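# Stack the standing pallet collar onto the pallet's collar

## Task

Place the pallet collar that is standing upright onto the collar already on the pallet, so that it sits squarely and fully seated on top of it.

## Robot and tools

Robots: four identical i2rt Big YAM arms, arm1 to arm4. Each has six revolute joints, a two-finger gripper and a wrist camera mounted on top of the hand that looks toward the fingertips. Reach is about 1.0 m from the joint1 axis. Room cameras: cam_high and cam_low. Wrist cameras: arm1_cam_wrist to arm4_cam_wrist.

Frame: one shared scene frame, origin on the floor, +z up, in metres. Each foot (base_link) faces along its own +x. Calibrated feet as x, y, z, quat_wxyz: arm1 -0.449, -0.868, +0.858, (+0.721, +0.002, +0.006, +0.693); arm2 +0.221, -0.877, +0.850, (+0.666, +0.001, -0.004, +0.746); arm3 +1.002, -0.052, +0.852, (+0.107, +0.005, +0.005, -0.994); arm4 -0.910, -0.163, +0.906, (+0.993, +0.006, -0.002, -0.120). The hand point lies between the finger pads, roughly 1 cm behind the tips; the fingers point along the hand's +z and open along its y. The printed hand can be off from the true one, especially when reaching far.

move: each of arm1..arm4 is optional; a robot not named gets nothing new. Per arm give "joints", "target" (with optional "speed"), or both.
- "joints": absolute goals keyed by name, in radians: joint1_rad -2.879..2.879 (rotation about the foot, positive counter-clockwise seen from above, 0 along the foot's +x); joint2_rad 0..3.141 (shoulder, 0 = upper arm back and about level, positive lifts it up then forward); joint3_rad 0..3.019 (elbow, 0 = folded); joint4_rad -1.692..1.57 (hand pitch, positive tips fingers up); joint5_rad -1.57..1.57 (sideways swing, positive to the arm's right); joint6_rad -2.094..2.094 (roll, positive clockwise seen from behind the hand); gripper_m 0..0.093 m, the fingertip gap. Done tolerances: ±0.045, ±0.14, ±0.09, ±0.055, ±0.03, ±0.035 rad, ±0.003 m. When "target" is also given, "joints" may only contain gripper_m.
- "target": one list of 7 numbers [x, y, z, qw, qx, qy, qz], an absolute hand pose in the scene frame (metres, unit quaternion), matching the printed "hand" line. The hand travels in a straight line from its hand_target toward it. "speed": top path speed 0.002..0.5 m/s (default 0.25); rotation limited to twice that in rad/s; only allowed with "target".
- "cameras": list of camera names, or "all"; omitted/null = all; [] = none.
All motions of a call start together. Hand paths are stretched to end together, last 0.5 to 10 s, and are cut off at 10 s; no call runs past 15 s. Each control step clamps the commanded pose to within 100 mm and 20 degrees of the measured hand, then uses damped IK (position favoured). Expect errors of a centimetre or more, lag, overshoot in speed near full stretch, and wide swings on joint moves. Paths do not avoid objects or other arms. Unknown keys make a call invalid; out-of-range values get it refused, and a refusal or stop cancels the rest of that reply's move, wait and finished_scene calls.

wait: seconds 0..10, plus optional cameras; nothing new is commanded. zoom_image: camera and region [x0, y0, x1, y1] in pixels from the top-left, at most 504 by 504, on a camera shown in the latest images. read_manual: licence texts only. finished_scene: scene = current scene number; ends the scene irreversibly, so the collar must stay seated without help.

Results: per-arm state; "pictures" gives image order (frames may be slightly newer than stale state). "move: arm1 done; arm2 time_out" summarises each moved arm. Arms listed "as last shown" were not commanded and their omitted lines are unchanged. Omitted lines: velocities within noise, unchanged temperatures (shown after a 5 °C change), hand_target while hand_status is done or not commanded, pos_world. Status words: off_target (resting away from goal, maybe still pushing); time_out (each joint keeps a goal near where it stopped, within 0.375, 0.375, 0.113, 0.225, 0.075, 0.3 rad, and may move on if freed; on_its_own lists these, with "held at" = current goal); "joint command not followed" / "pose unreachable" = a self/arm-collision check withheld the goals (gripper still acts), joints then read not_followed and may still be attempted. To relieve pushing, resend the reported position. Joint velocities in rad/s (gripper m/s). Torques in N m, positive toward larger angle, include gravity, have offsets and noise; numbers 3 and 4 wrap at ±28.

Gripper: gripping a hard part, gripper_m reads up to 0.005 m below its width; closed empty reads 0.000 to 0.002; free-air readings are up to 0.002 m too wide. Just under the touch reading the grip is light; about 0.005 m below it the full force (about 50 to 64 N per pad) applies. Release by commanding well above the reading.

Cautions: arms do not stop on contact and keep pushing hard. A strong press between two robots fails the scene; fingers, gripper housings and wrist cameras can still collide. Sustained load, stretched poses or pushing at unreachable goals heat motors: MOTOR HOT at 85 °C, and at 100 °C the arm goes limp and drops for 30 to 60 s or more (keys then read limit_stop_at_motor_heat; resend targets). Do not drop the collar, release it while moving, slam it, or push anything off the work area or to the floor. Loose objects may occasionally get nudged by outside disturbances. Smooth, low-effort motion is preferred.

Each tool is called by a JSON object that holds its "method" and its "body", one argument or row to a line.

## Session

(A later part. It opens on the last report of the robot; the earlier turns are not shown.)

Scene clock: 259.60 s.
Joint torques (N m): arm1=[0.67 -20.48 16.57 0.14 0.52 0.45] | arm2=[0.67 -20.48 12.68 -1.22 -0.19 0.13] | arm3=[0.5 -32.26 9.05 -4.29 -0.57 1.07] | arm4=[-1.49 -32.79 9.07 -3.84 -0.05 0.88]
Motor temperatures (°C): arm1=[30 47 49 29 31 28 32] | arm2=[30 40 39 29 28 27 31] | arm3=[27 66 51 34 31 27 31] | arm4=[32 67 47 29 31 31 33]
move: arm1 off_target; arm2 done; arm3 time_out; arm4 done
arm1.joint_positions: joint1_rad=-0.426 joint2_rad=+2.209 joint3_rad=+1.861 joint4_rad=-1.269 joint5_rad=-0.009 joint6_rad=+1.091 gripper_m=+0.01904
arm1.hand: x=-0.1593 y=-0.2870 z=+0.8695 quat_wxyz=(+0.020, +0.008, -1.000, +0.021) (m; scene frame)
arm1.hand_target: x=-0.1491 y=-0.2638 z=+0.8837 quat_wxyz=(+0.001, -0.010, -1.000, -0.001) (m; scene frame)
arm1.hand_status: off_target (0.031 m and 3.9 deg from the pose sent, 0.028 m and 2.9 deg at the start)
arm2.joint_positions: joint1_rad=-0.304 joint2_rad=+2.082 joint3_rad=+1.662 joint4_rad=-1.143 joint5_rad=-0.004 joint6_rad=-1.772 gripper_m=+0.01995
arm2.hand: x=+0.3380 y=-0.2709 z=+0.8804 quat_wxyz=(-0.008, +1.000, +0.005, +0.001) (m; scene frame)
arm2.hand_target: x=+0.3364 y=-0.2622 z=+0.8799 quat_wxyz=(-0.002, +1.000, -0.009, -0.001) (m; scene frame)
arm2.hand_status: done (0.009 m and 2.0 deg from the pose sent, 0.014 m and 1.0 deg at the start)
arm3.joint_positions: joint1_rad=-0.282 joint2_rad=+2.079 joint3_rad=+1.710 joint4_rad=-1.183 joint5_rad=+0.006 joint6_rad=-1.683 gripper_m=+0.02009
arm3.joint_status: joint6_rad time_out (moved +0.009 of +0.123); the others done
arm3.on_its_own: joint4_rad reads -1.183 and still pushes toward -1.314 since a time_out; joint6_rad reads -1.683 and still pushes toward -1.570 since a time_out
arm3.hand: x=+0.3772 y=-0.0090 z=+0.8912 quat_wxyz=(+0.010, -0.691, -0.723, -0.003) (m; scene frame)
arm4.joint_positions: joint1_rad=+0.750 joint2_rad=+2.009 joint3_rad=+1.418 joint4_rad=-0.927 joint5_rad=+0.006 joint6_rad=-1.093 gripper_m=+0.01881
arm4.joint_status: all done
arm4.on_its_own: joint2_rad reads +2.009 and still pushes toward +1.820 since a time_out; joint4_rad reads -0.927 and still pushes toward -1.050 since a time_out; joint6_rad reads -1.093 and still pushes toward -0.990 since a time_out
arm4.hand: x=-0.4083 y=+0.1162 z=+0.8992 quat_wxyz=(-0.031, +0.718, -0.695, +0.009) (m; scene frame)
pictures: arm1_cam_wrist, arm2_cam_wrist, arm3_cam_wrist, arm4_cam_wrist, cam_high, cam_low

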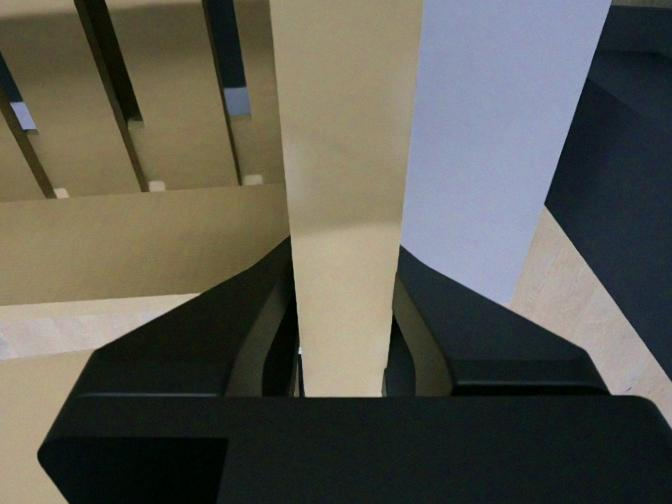

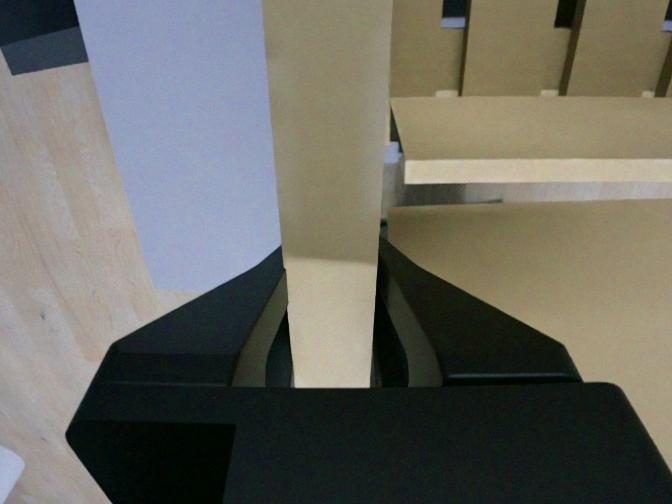

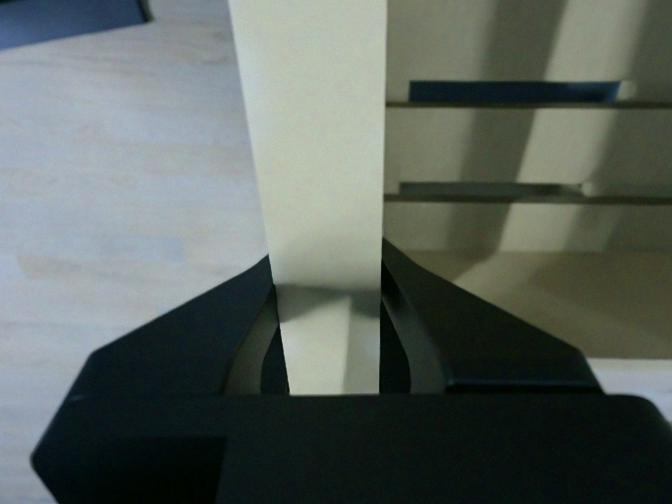

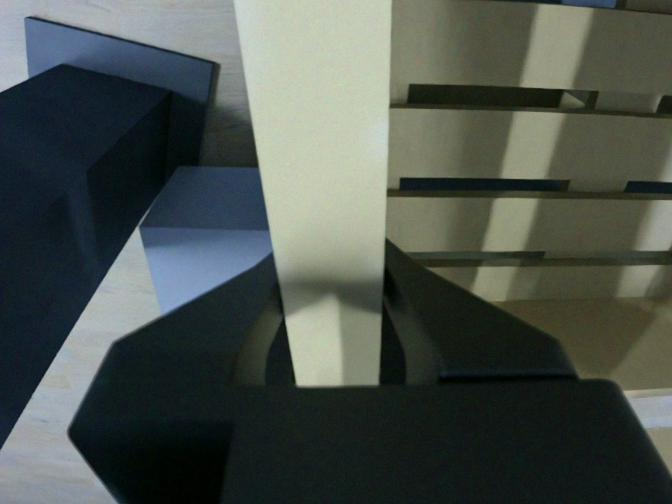

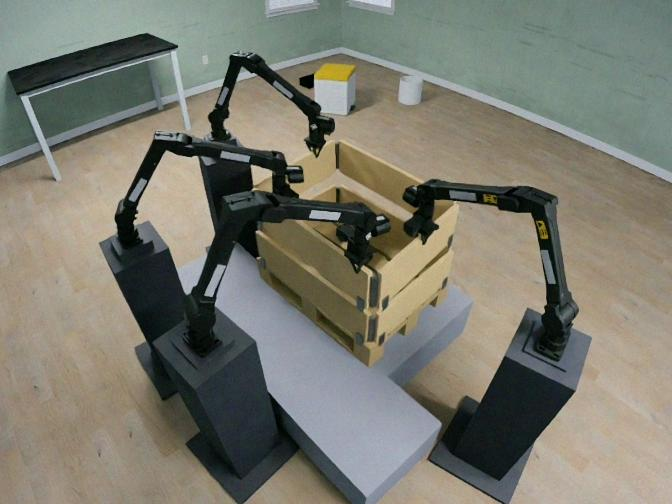

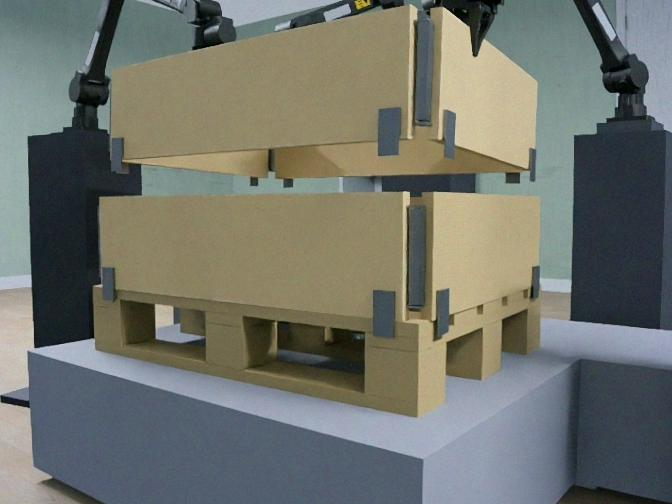

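{"method": "move", "body": {
  "arm1": {"target":[-0.140,-0.263,0.853,0,0.010,1,0],"speed":0.04},
  "arm2": {"target":[0.345,-0.263,0.85,0,1,-0.010,0],"speed":0.04},
  "arm3": {"joints":{"joint2_rad":1.99,"joint3_rad":1.70,"joint6_rad":-1.53}},
  "arm4": {"joints":{"joint1_rad":0.71,"joint2_rad":1.87,"joint3_rad":1.48,"joint6_rad":-0.95}}
}}

{"method": "zoom_image", "body": {
  "camera": "cam_low",
  "region": [60, 20, 560, 360]
}}

{"method": "zoom_image", "body": {
  "camera": "cam_high",
  "region": [220, 130, 480, 380]
}}

Scene clock: 270.07 s.
Joint torques (N m): arm1=[0.5 -19.43 15.21 1.46 0.55 0.49] | arm2=[0.5 -20.07 10.5 -0.13 -0.08 0.18] | arm3=[0.91 -29.86 8.02 -4.33 -0.68 1.47] | arm4=[-2.32 -31.62 12.08 -3.85 -0.06 1.26]
move: arm1 off_target; arm2 off_target; arm3 time_out; arm4 time_out
arm1.joint_positions: joint1_rad=-0.436 joint2_rad=+2.232 joint3_rad=+1.861 joint4_rad=-1.246 joint5_rad=-0.009 joint6_rad=+1.074 gripper_m=+0.01905
arm1.hand: x=-0.1526 y=-0.2872 z=+0.8550 quat_wxyz=(+0.020, +0.011, -1.000, +0.021) (m; scene frame)
arm1.hand_target: x=-0.1407 y=-0.2642 z=+0.8537 quat_wxyz=(+0.000, -0.010, -1.000, -0.001) (m; scene frame)
arm1.hand_status: off_target (0.027 m and 4.1 deg from the pose sent, 0.035 m and 3.9 deg at the start)
arm2.joint_positions: joint1_rad=-0.314 joint2_rad=+2.110 joint3_rad=+1.663 joint4_rad=-1.114 joint5_rad=-0.009 joint6_rad=-1.789 gripper_m=+0.01995
arm2.hand: x=+0.3446 y=-0.2677 z=+0.8642 quat_wxyz=(-0.009, +1.000, +0.008, -0.001) (m; scene frame)
arm2.hand_target: x=+0.3442 y=-0.2634 z=+0.8502 quat_wxyz=(-0.001, +1.000, -0.010, -0.002) (m; scene frame)
arm2.hand_status: off_target (0.015 m and 2.4 deg from the pose sent, 0.032 m and 2.0 deg at the start)
arm3.joint_positions: joint1_rad=-0.286 joint2_rad=+2.101 joint3_rad=+1.701 joint4_rad=-1.183 joint5_rad=+0.009 joint6_rad=-1.683 gripper_m=+0.02066
arm3.joint_status: joint6_rad time_out (moved +0.000 of +0.153); the others done
arm3.on_its_own: joint4_rad reads -1.183 and still pushes toward -1.314 since a time_out; joint6_rad reads -1.683 and still pushes toward -1.530 since a time_out
arm3.hand: x=+0.3831 y=-0.0061 z=+0.8748 quat_wxyz=(-0.001, -0.692, -0.721, -0.014) (m; scene frame)
arm4.joint_positions: joint1_rad=+0.738 joint2_rad=+2.038 joint3_rad=+1.432 joint4_rad=-0.927 joint5_rad=-0.001 joint6_rad=-1.093 gripper_m=+0.01906
arm4.joint_status: joint2_rad time_out (moved +0.029 of -0.139); joint6_rad time_out (moved +0.000 of +0.143); the others done
arm4.on_its_own: joint2_rad reads +2.038 and still pushes toward +1.870 since a time_out; joint4_rad reads -0.927 and still pushes toward -1.050 since a time_out; joint6_rad reads -1.093 and still pushes toward -0.950 since a time_out
arm4.hand: x=-0.4036 y=+0.1126 z=+0.8877 quat_wxyz=(-0.025, +0.714, -0.699, +0.003) (m; scene frame)
pictures: arm1_cam_wrist, arm2_cam_wrist, arm3_cam_wrist, arm4_cam_wrist, cam_high, cam_low

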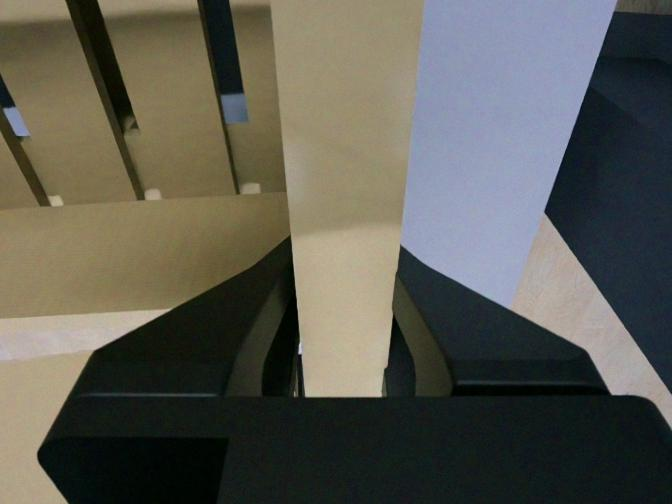

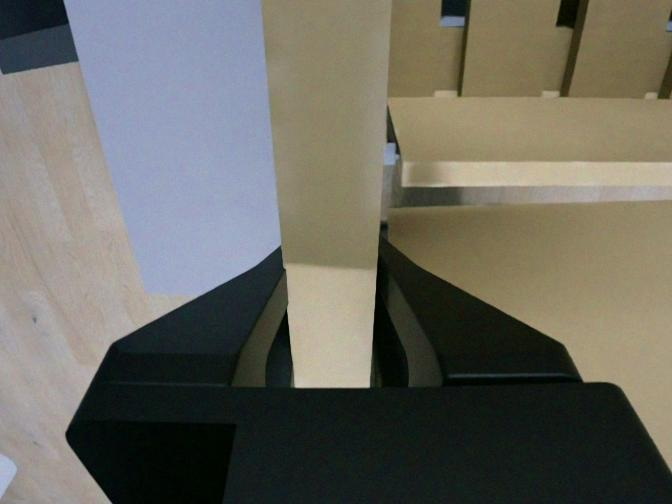

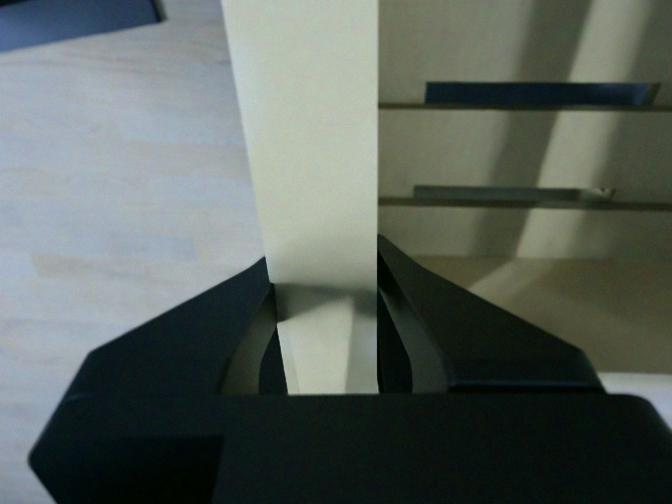

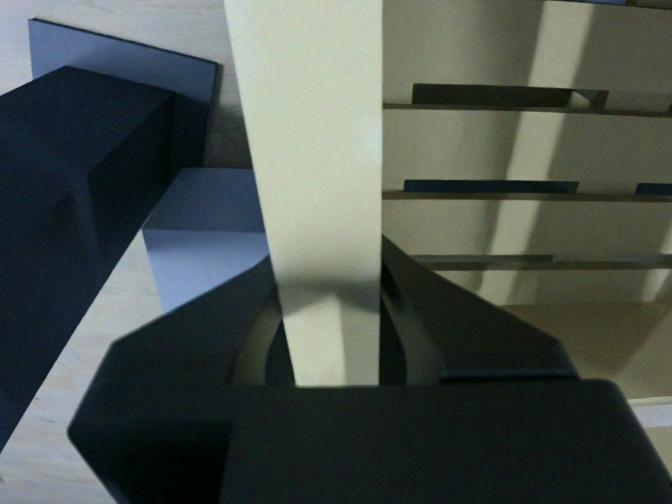

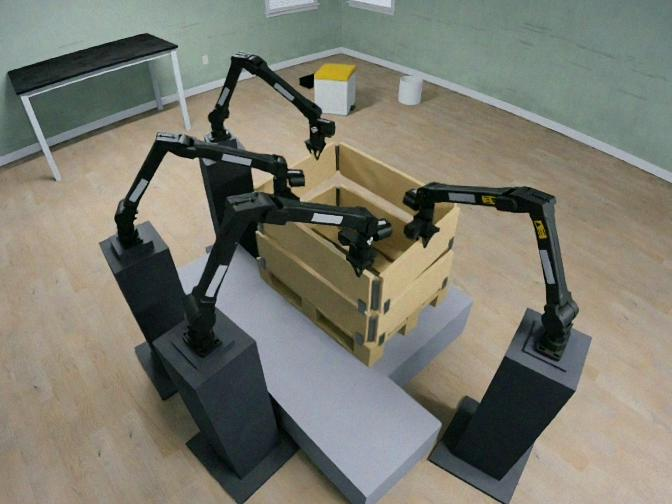

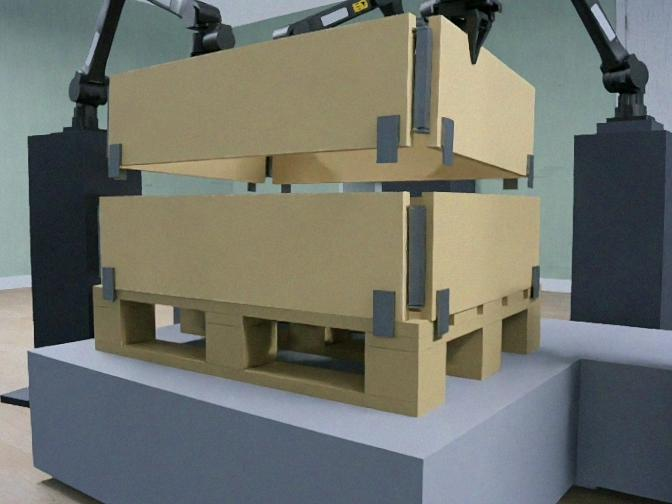

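Scaled by 1.008 from the camera's 672x504 image, which has a finer 960x720 frame.

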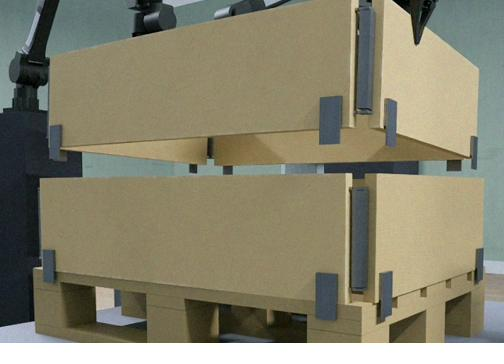

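Scaled by 1.938 from the camera's 672x504 image, which has a finer 960x720 frame.

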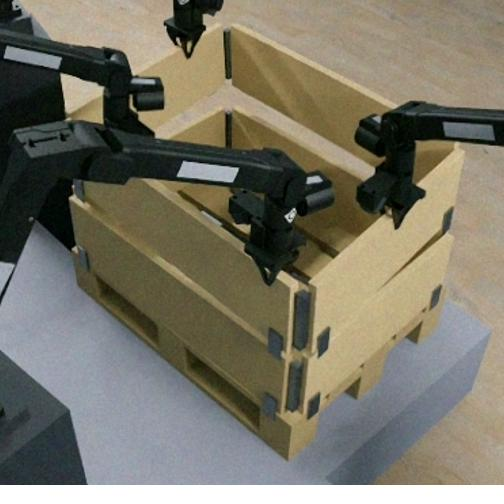

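{"method": "move", "body": {
  "arm1": {"target":[-0.142,-0.262,0.83,0,0.006,1,0],"speed":0.04},
  "arm2": {"target":[0.342,-0.259,0.825,0,1,-0.006,0],"speed":0.04},
  "arm3": {"joints":{"joint2_rad":2.04,"joint3_rad":1.70}},
  "arm4": {"joints":{"joint2_rad":1.95,"joint3_rad":1.48}}
}}

{"method": "zoom_image", "body": {
  "camera": "cam_low",
  "region": [60, 20, 560, 360]
}}

{"method": "zoom_image", "body": {
  "camera": "cam_high",
  "region": [220, 130, 480, 380]
}}

{"method": "zoom_image", "body": {
  "camera": "arm3_cam_wrist",
  "region": [372, 150, 672, 504]
}}

{"method": "zoom_image", "body": {
  "camera": "arm4_cam_wrist",
  "region": [372, 150, 672, 504]
}}

Scene clock: 285.83 s.
Joint torques (N m): arm1=[0.97 -19.78 13.61 2.26 0.51 0.51] | arm2=[1.08 -20.13 9.91 0.25 0.06 0.21] | arm3=[1.08 -29.8 7.79 -4.68 -0.63 1.46] | arm4=[-2.2 -31.03 9.25 -3.93 -0.15 1.26]
Motor temperatures (°C): arm1=[30 46 50 29 31 28 33] | arm2=[30 40 40 29 28 26 31] | arm3=[27 65 49 34 30 29 31] | arm4=[32 61 47 29 31 33 33]
move: arm1 off_target; arm2 off_target; arm3 done; arm4 off_target
arm1.joint_positions: joint1_rad=-0.438 joint2_rad=+2.260 joint3_rad=+1.861 joint4_rad=-1.228 joint5_rad=-0.009 joint6_rad=+1.068 gripper_m=+0.01905
arm1.hand: x=-0.1511 y=-0.2874 z=+0.8369 quat_wxyz=(+0.023, +0.013, -0.999, +0.025) (m; scene frame)
arm1.hand_target: x=-0.1433 y=-0.2636 z=+0.8311 quat_wxyz=(+0.002, -0.005, -1.000, +0.000) (m; scene frame)
arm1.hand_status: off_target (0.028 m and 4.5 deg from the pose sent, 0.037 m and 3.9 deg at the start)
arm2.joint_positions: joint1_rad=-0.316 joint2_rad=+2.145 joint3_rad=+1.663 joint4_rad=-1.088 joint5_rad=-0.007 joint6_rad=-1.793 gripper_m=+0.01993
arm2.hand: x=+0.3462 y=-0.2661 z=+0.8430 quat_wxyz=(-0.005, +1.000, +0.010, -0.002) (m; scene frame)
arm2.hand_target: x=+0.3415 y=-0.2614 z=+0.8252 quat_wxyz=(+0.003, +1.000, -0.006, -0.001) (m; scene frame)
arm2.hand_status: off_target (0.020 m and 1.9 deg from the pose sent, 0.040 m and 2.0 deg at the start)
arm3.joint_positions: joint1_rad=-0.289 joint2_rad=+2.148 joint3_rad=+1.701 joint4_rad=-1.173 joint5_rad=+0.007 joint6_rad=-1.683 gripper_m=+0.02145
arm3.joint_status: all done
arm3.on_its_own: joint4_rad reads -1.173 and still pushes toward -1.314 since a time_out; joint6_rad reads -1.683 and still pushes toward -1.530 since a time_out
arm3.hand: x=+0.3866 y=-0.0046 z=+0.8470 quat_wxyz=(-0.016, -0.693, -0.720, -0.025) (m; scene frame)
arm4.joint_positions: joint1_rad=+0.737 joint2_rad=+2.104 joint3_rad=+1.461 joint4_rad=-0.927 joint5_rad=+0.010 joint6_rad=-1.093 gripper_m=+0.01916
arm4.joint_status: joint2_rad off_target (ended at +2.104, target +1.950); the others done
arm4.on_its_own: joint2_rad reads +2.104 and still pushes toward +1.950 since a time_out; joint4_rad reads -0.927 and still pushes toward -1.050 since a time_out; joint6_rad reads -1.093 and still pushes toward -0.950 since a time_out
arm4.hand: x=-0.4000 y=+0.1119 z=+0.8604 quat_wxyz=(-0.006, +0.714, -0.700, +0.003) (m; scene frame)
pictures: arm1_cam_wrist, arm2_cam_wrist, arm3_cam_wrist, arm4_cam_wrist, cam_high, cam_low

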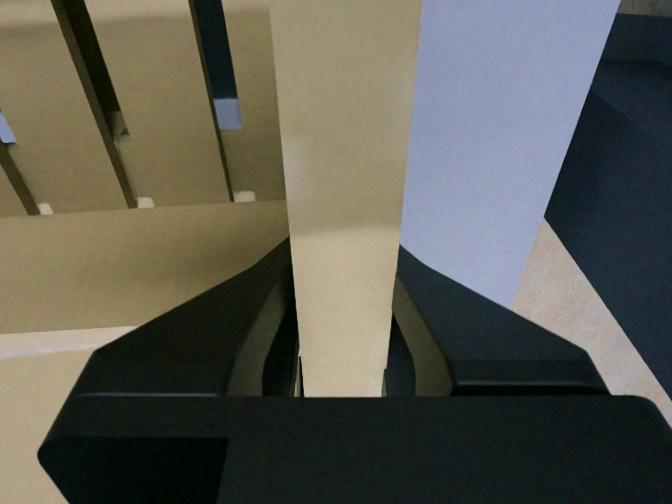

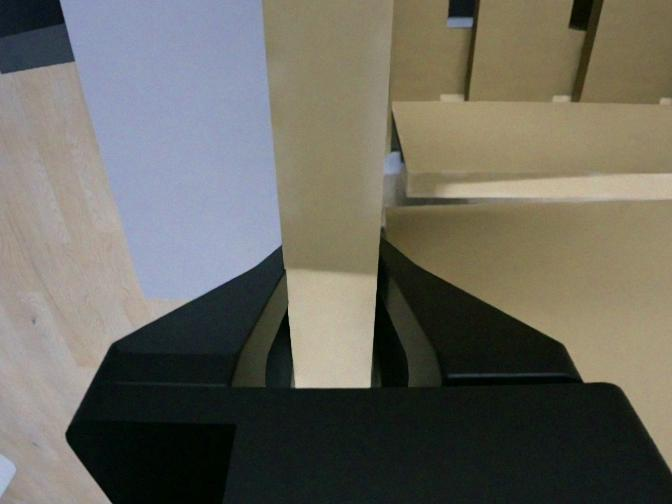

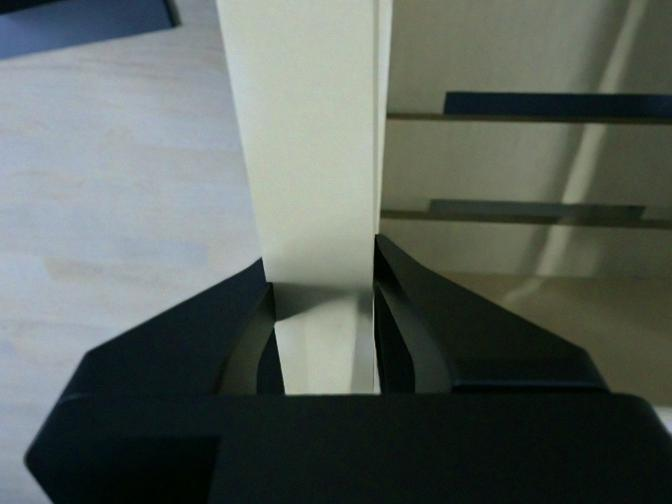

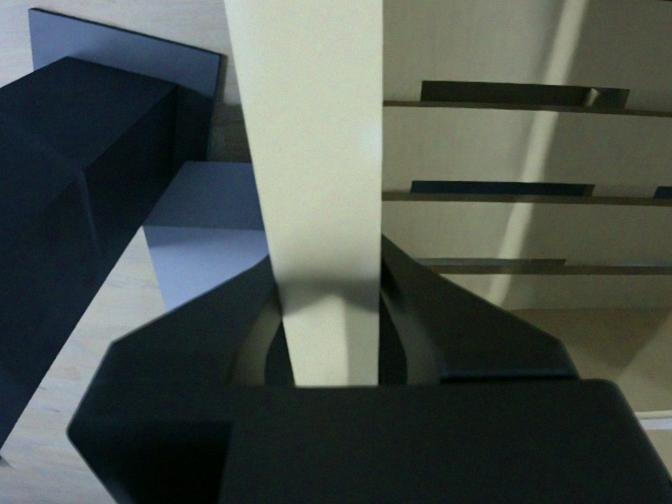

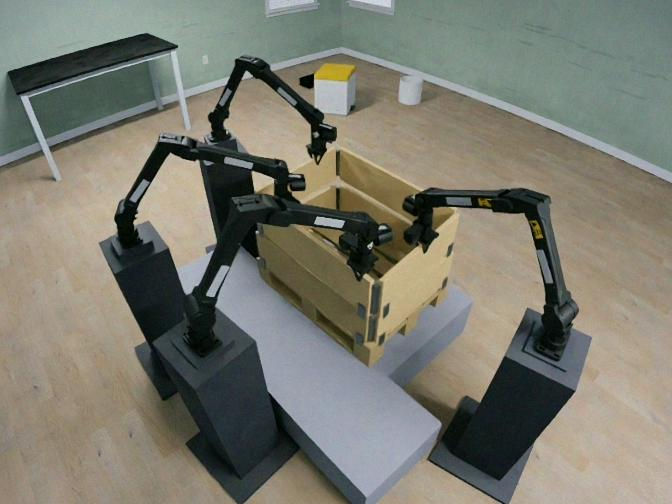

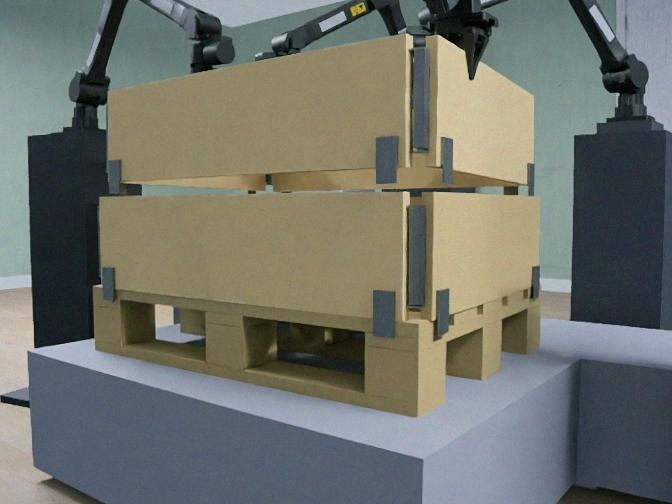

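Scaled by 1.008 from the camera's 672x504 image, which has a finer 960x720 frame.

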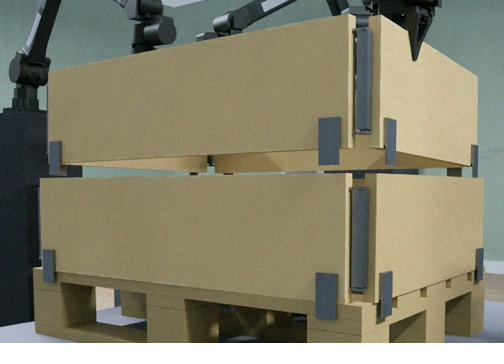

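Scaled by 1.938 from the camera's 672x504 image, which has a finer 960x720 frame.

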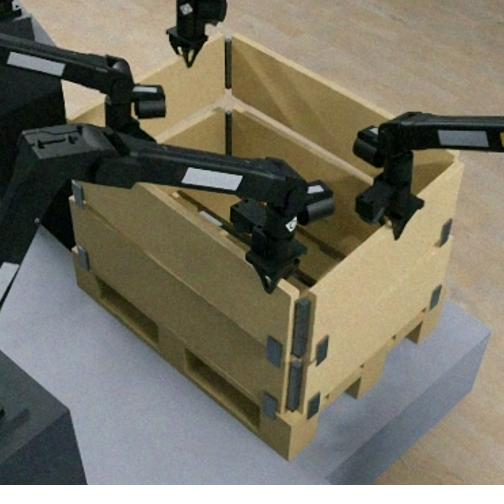

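Scaled by 1.424 from the camera's 672x504 image, which has a finer 960x720 frame.

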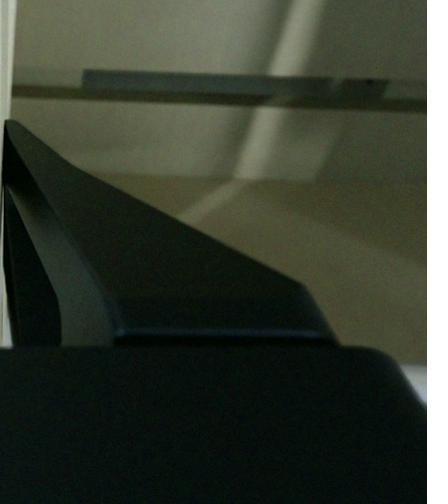

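Scaled by 1.424 from the camera's 672x504 image, which has a finer 960x720 frame.

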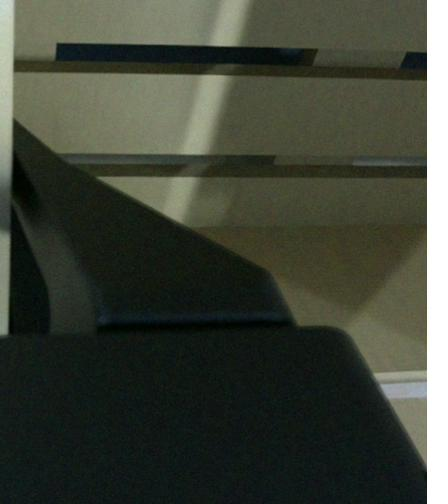

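{"method": "move", "body": {
  "arm1": {"target":[-0.136,-0.262,0.815,0,0.006,1,0],"speed":0.03},
  "arm2": {"target":[0.348,-0.259,0.812,0,1,-0.006,0],"speed":0.03},
  "arm3": {"joints":{"joint2_rad":2.06,"joint3_rad":1.67,"joint6_rad":-1.46}},
  "arm4": {"joints":{"joint1_rad":0.69,"joint2_rad":2.0,"joint3_rad":1.51,"joint6_rad":-0.88}}
}}

{"method": "zoom_image", "body": {
  "camera": "cam_low",
  "region": [60, 20, 560, 360]
}}

{"method": "zoom_image", "body": {
  "camera": "cam_high",
  "region": [220, 130, 480, 380]
}}

Scene clock: 304.23 s.
Joint torques (N m): arm1=[0.44 -18.32 13.61 3.04 0.58 0.48] | arm2=[0.56 -19.43 9.48 0.87 0.05 0.16] | arm3=[1.2 -28.34 6.6 -4.74 -0.65 1.81] | arm4=[-3.08 -29.1 9.35 -3.9 -0.07 1.7]
Heat: arm1: hottest joint3_rad 50 °C; arm2: hottest joint2_rad 40 °C; arm3: hottest joint2_rad 64 °C; arm4: hottest joint2_rad 57 °C.
move: arm1 off_target; arm2 off_target; arm3 time_out; arm4 time_out
arm1.joint_positions: joint1_rad=-0.440 joint2_rad=+2.264 joint3_rad=+1.861 joint4_rad=-1.221 joint5_rad=-0.009 joint6_rad=+1.063 gripper_m=+0.01905
arm1.hand: x=-0.1496 y=-0.2871 z=+0.8344 quat_wxyz=(+0.022, +0.015, -0.999, +0.024) (m; scene frame)
arm1.hand_target: x=-0.1371 y=-0.2642 z=+0.8165 quat_wxyz=(+0.000, -0.006, -1.000, +0.000) (m; scene frame)
arm1.hand_status: off_target (0.035 m and 4.4 deg from the pose sent, 0.037 m and 4.5 deg at the start)
arm2.joint_positions: joint1_rad=-0.319 joint2_rad=+2.155 joint3_rad=+1.663 joint4_rad=-1.079 joint5_rad=-0.012 joint6_rad=-1.798 gripper_m=+0.01989
arm2.hand: x=+0.3475 y=-0.2655 z=+0.8370 quat_wxyz=(-0.005, +1.000, +0.011, -0.004) (m; scene frame)
arm2.hand_target: x=+0.3467 y=-0.2612 z=+0.8124 quat_wxyz=(+0.002, +1.000, -0.006, -0.003) (m; scene frame)
arm2.hand_status: off_target (0.026 m and 2.0 deg from the pose sent, 0.032 m and 1.9 deg at the start)
arm3.joint_positions: joint1_rad=-0.290 joint2_rad=+2.151 joint3_rad=+1.684 joint4_rad=-1.173 joint5_rad=+0.009 joint6_rad=-1.650 gripper_m=+0.02227
arm3.joint_status: joint6_rad time_out (moved +0.034 of +0.223); the others done
arm3.on_its_own: joint4_rad reads -1.173 and still pushes toward -1.314 since a time_out; joint6_rad reads -1.650 and still pushes toward -1.460 since a time_out
arm3.hand: x=+0.3940 y=-0.0041 z=+0.8398 quat_wxyz=(-0.023, -0.705, -0.708, -0.033) (m; scene frame)
arm4.joint_positions: joint1_rad=+0.729 joint2_rad=+2.125 joint3_rad=+1.492 joint4_rad=-0.927 joint5_rad=+0.006 joint6_rad=-1.070 gripper_m=+0.01916
arm4.joint_status: joint6_rad time_out (moved +0.023 of +0.213); the others done
arm4.on_its_own: joint4_rad reads -0.927 and still pushes toward -1.050 since a time_out; joint6_rad reads -1.070 and still pushes toward -0.880 since a time_out
arm4.hand: x=-0.3887 y=+0.1128 z=+0.8579 quat_wxyz=(-0.011, +0.703, -0.711, +0.002) (m; scene frame)
pictures: arm1_cam_wrist, arm2_cam_wrist, arm3_cam_wrist, arm4_cam_wrist, cam_high, cam_low

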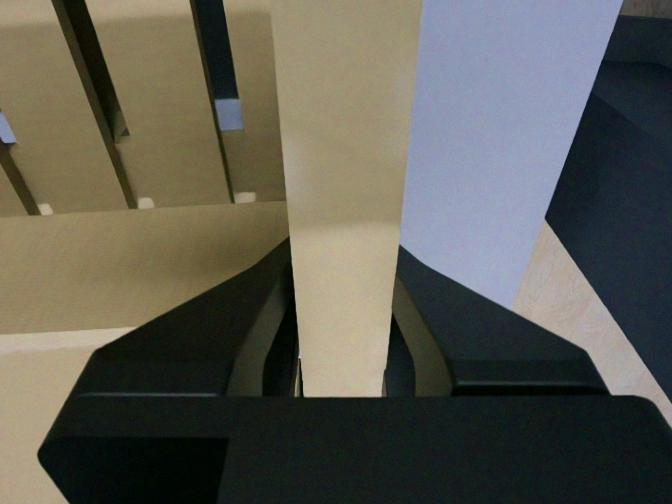

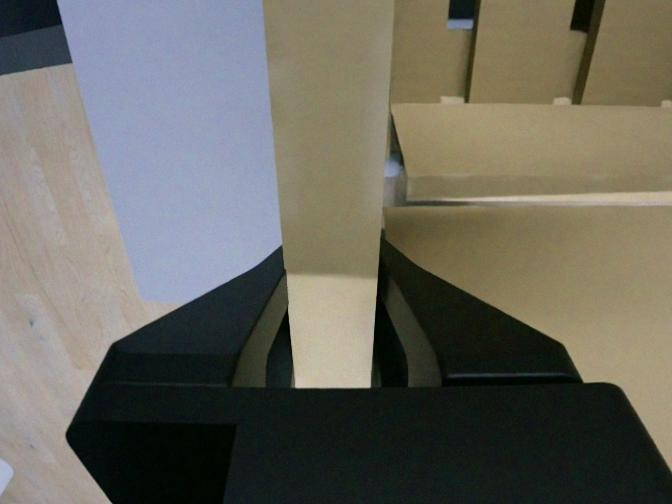

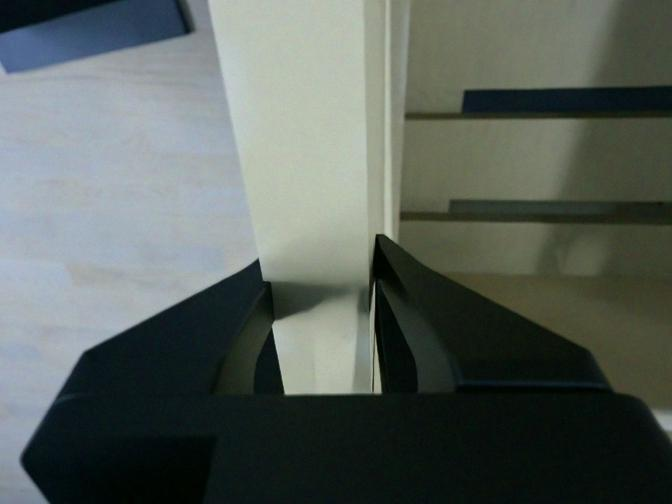

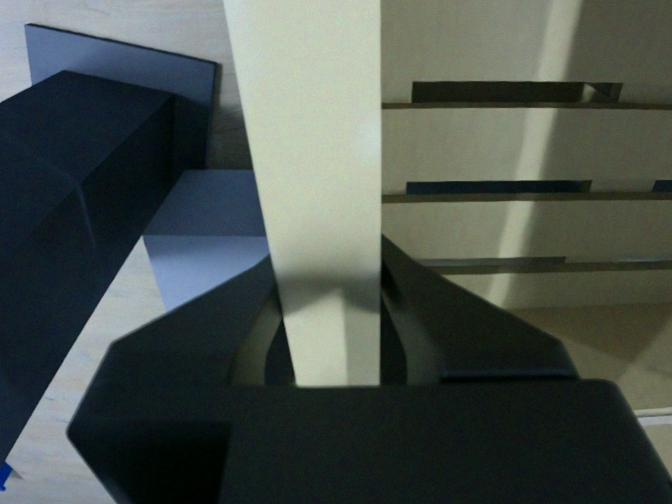

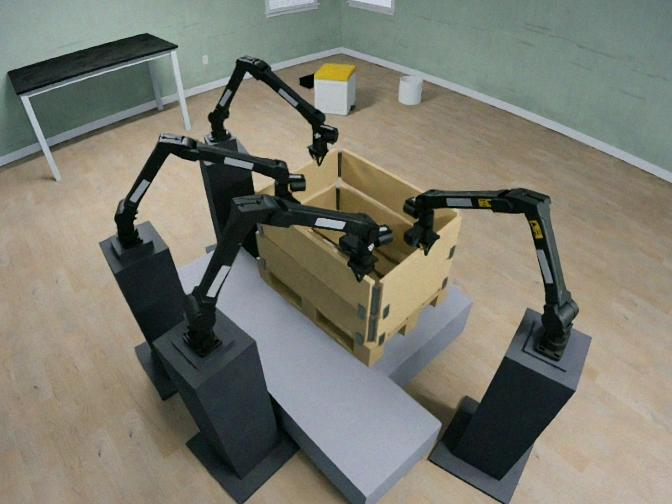

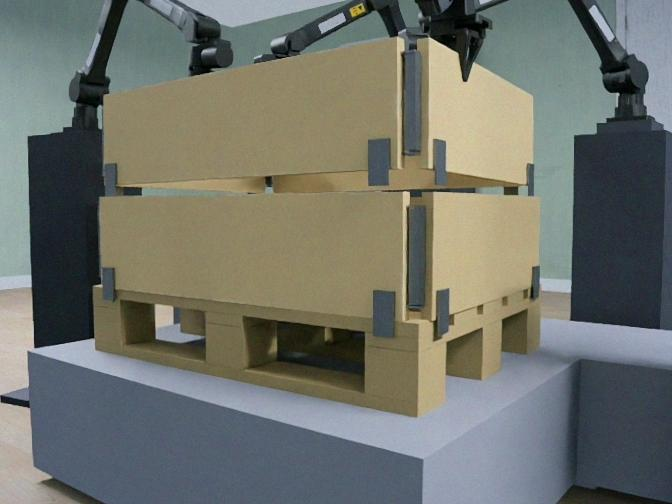

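Scaled by 1.008 from the camera's 672x504 image, which has a finer 960x720 frame.

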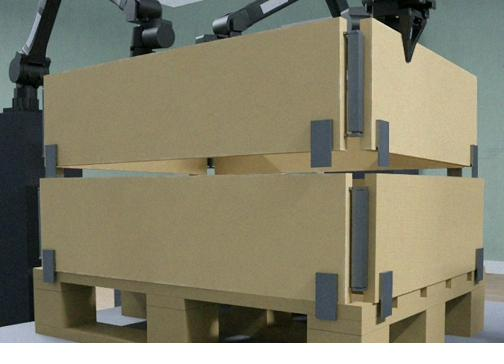

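Scaled by 1.938 from the camera's 672x504 image, which has a finer 960x720 frame.

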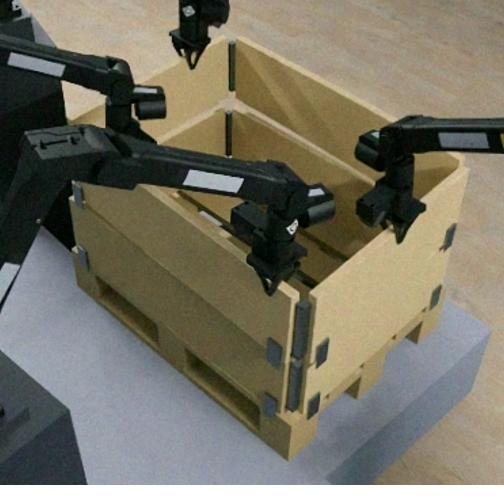

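{"method": "move", "body": {
  "arm1": {"target":[-0.158,-0.260,0.85,0,0.006,1,0],"speed":0.04},
  "arm2": {"target":[0.327,-0.257,0.845,0,1,-0.006,0],"speed":0.04},
  "arm3": {"joints":{"joint2_rad":2.02,"joint3_rad":1.70}},
  "arm4": {"joints":{"joint1_rad":0.73,"joint2_rad":1.95,"joint3_rad":1.475}}
}}

{"method": "zoom_image", "body": {
  "camera": "cam_low",
  "region": [60, 20, 560, 360]
}}

{"method": "zoom_image", "body": {
  "camera": "cam_high",
  "region": [220, 130, 480, 380]
}}

Scene clock: 314.80 s.
Joint torques (N m): arm1=[2.9 -22.83 12.62 1.09 0.54 0.77] | arm2=[2.96 -23.24 10.74 -0.62 0.12 0.46] | arm3=[1.32 -31.62 9.02 -4.72 -0.65 1.8] | arm4=[0.32 -32.79 6.27 -3.89 -0.06 1.69]
Motor temperatures (°C): arm1=[30 45 50 29 31 27 33] | arm2=[30 40 39 29 28 26 32] | arm3=[27 60 47 34 30 31 31] | arm4=[32 58 47 29 31 35 33]
move: arm1 off_target; arm2 off_target; arm3 done; arm4 time_out
arm1.joint_positions: joint1_rad=-0.440 joint2_rad=+2.263 joint3_rad=+1.861 joint4_rad=-1.223 joint5_rad=-0.012 joint6_rad=+1.063 gripper_m=+0.01905
arm1.hand: x=-0.1502 y=-0.2871 z=+0.8352 quat_wxyz=(+0.024, +0.015, -0.999, +0.023) (m; scene frame)
arm1.hand_target: x=-0.1590 y=-0.2611 z=+0.8506 quat_wxyz=(+0.002, -0.005, -1.000, -0.001) (m; scene frame)
arm1.hand_status: off_target (0.032 m and 4.5 deg from the pose sent, 0.032 m and 4.4 deg at the start)
arm2.joint_positions: joint1_rad=-0.317 joint2_rad=+2.154 joint3_rad=+1.663 joint4_rad=-1.083 joint5_rad=-0.009 joint6_rad=-1.798 gripper_m=+0.01988
arm2.hand: x=+0.3467 y=-0.2663 z=+0.8377 quat_wxyz=(-0.003, +1.000, +0.012, -0.003) (m; scene frame)
arm2.hand_target: x=+0.3277 y=-0.2550 z=+0.8452 quat_wxyz=(-0.007, +1.000, -0.005, +0.001) (m; scene frame)
arm2.hand_status: off_target (0.023 m and 2.1 deg from the pose sent, 0.024 m and 2.0 deg at the start)
arm3.joint_positions: joint1_rad=-0.290 joint2_rad=+2.151 joint3_rad=+1.684 joint4_rad=-1.173 joint5_rad=+0.007 joint6_rad=-1.648 gripper_m=+0.02227
arm3.joint_status: all done
arm3.on_its_own: joint4_rad reads -1.173 and still pushes toward -1.314 since a time_out; joint6_rad reads -1.648 and still pushes toward -1.460 since a time_out
arm3.hand: x=+0.3940 y=-0.0042 z=+0.8398 quat_wxyz=(-0.023, -0.706, -0.707, -0.032) (m; scene frame)
arm4.joint_positions: joint1_rad=+0.730 joint2_rad=+2.124 joint3_rad=+1.492 joint4_rad=-0.927 joint5_rad=+0.008 joint6_rad=-1.069 gripper_m=+0.01916
arm4.joint_status: joint2_rad time_out (moved -0.001 of -0.175); the others done
arm4.on_its_own: joint2_rad reads +2.124 and still pushes toward +1.950 since a time_out; joint4_rad reads -0.927 and still pushes toward -1.050 since a time_out; joint6_rad reads -1.069 and still pushes toward -0.880 since a time_out
arm4.hand: x=-0.3890 y=+0.1137 z=+0.8584 quat_wxyz=(-0.011, +0.703, -0.711, +0.003) (m; scene frame)
pictures: arm1_cam_wrist, arm2_cam_wrist, arm3_cam_wrist, arm4_cam_wrist, cam_high, cam_low

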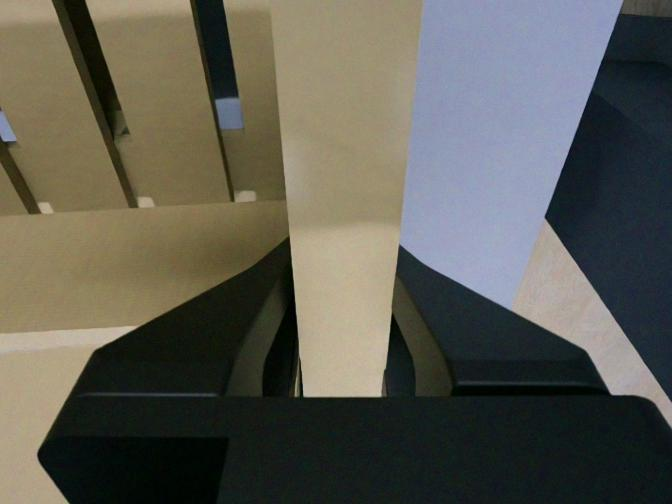

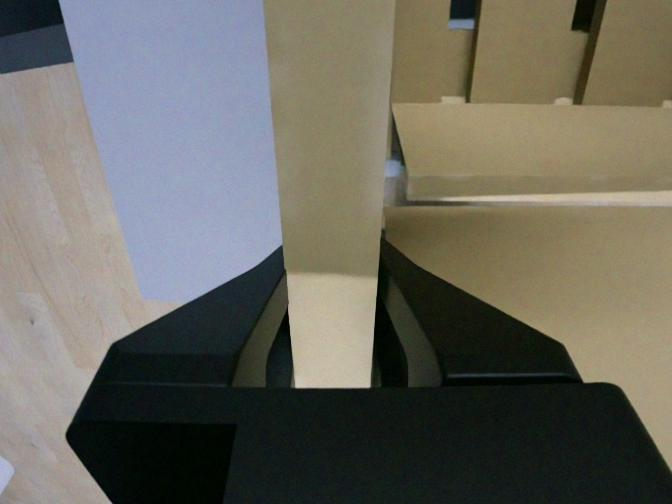

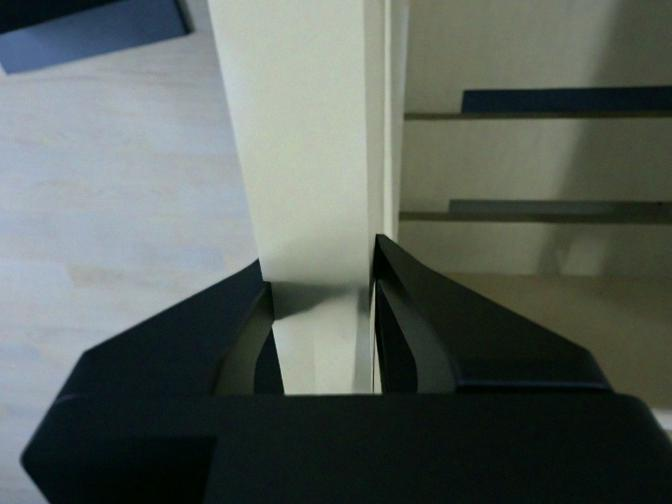

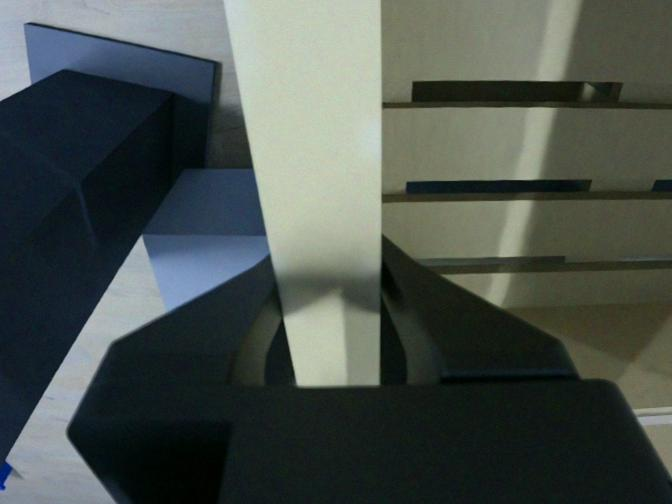

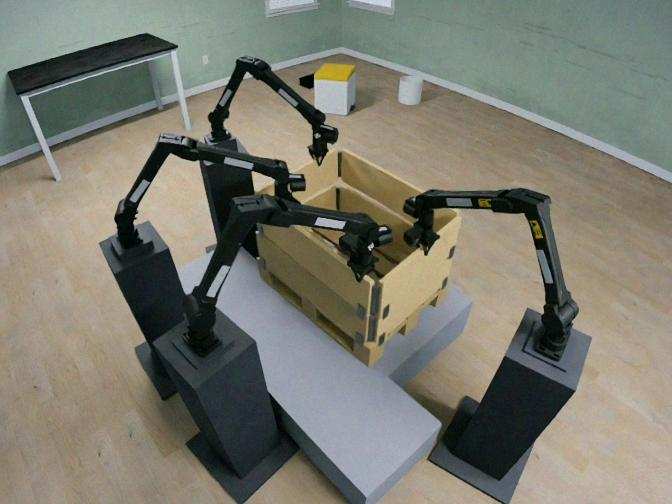

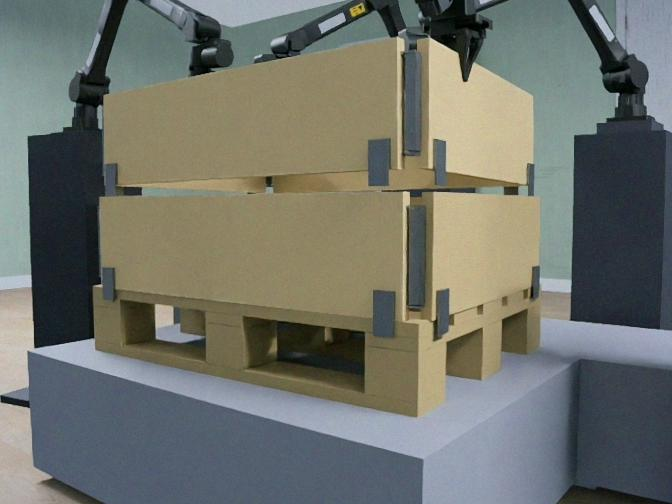

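Scaled by 1.008 from the camera's 672x504 image, which has a finer 960x720 frame.

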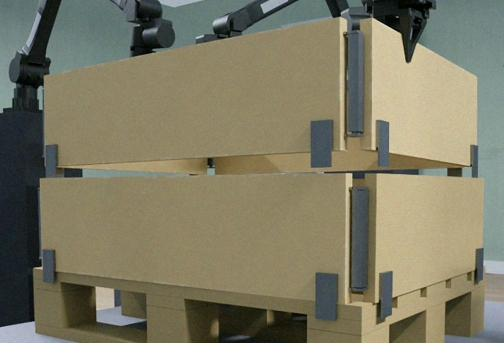

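Scaled by 1.938 from the camera's 672x504 image, which has a finer 960x720 frame.

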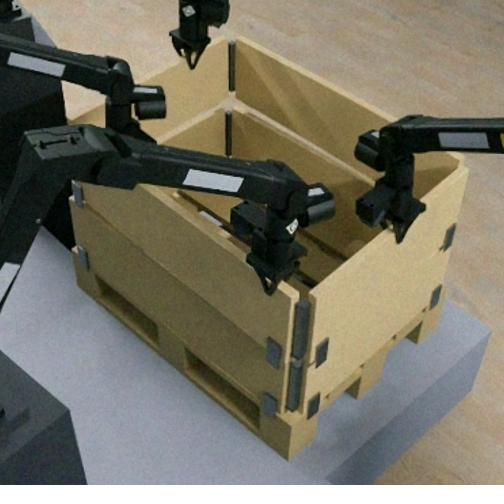

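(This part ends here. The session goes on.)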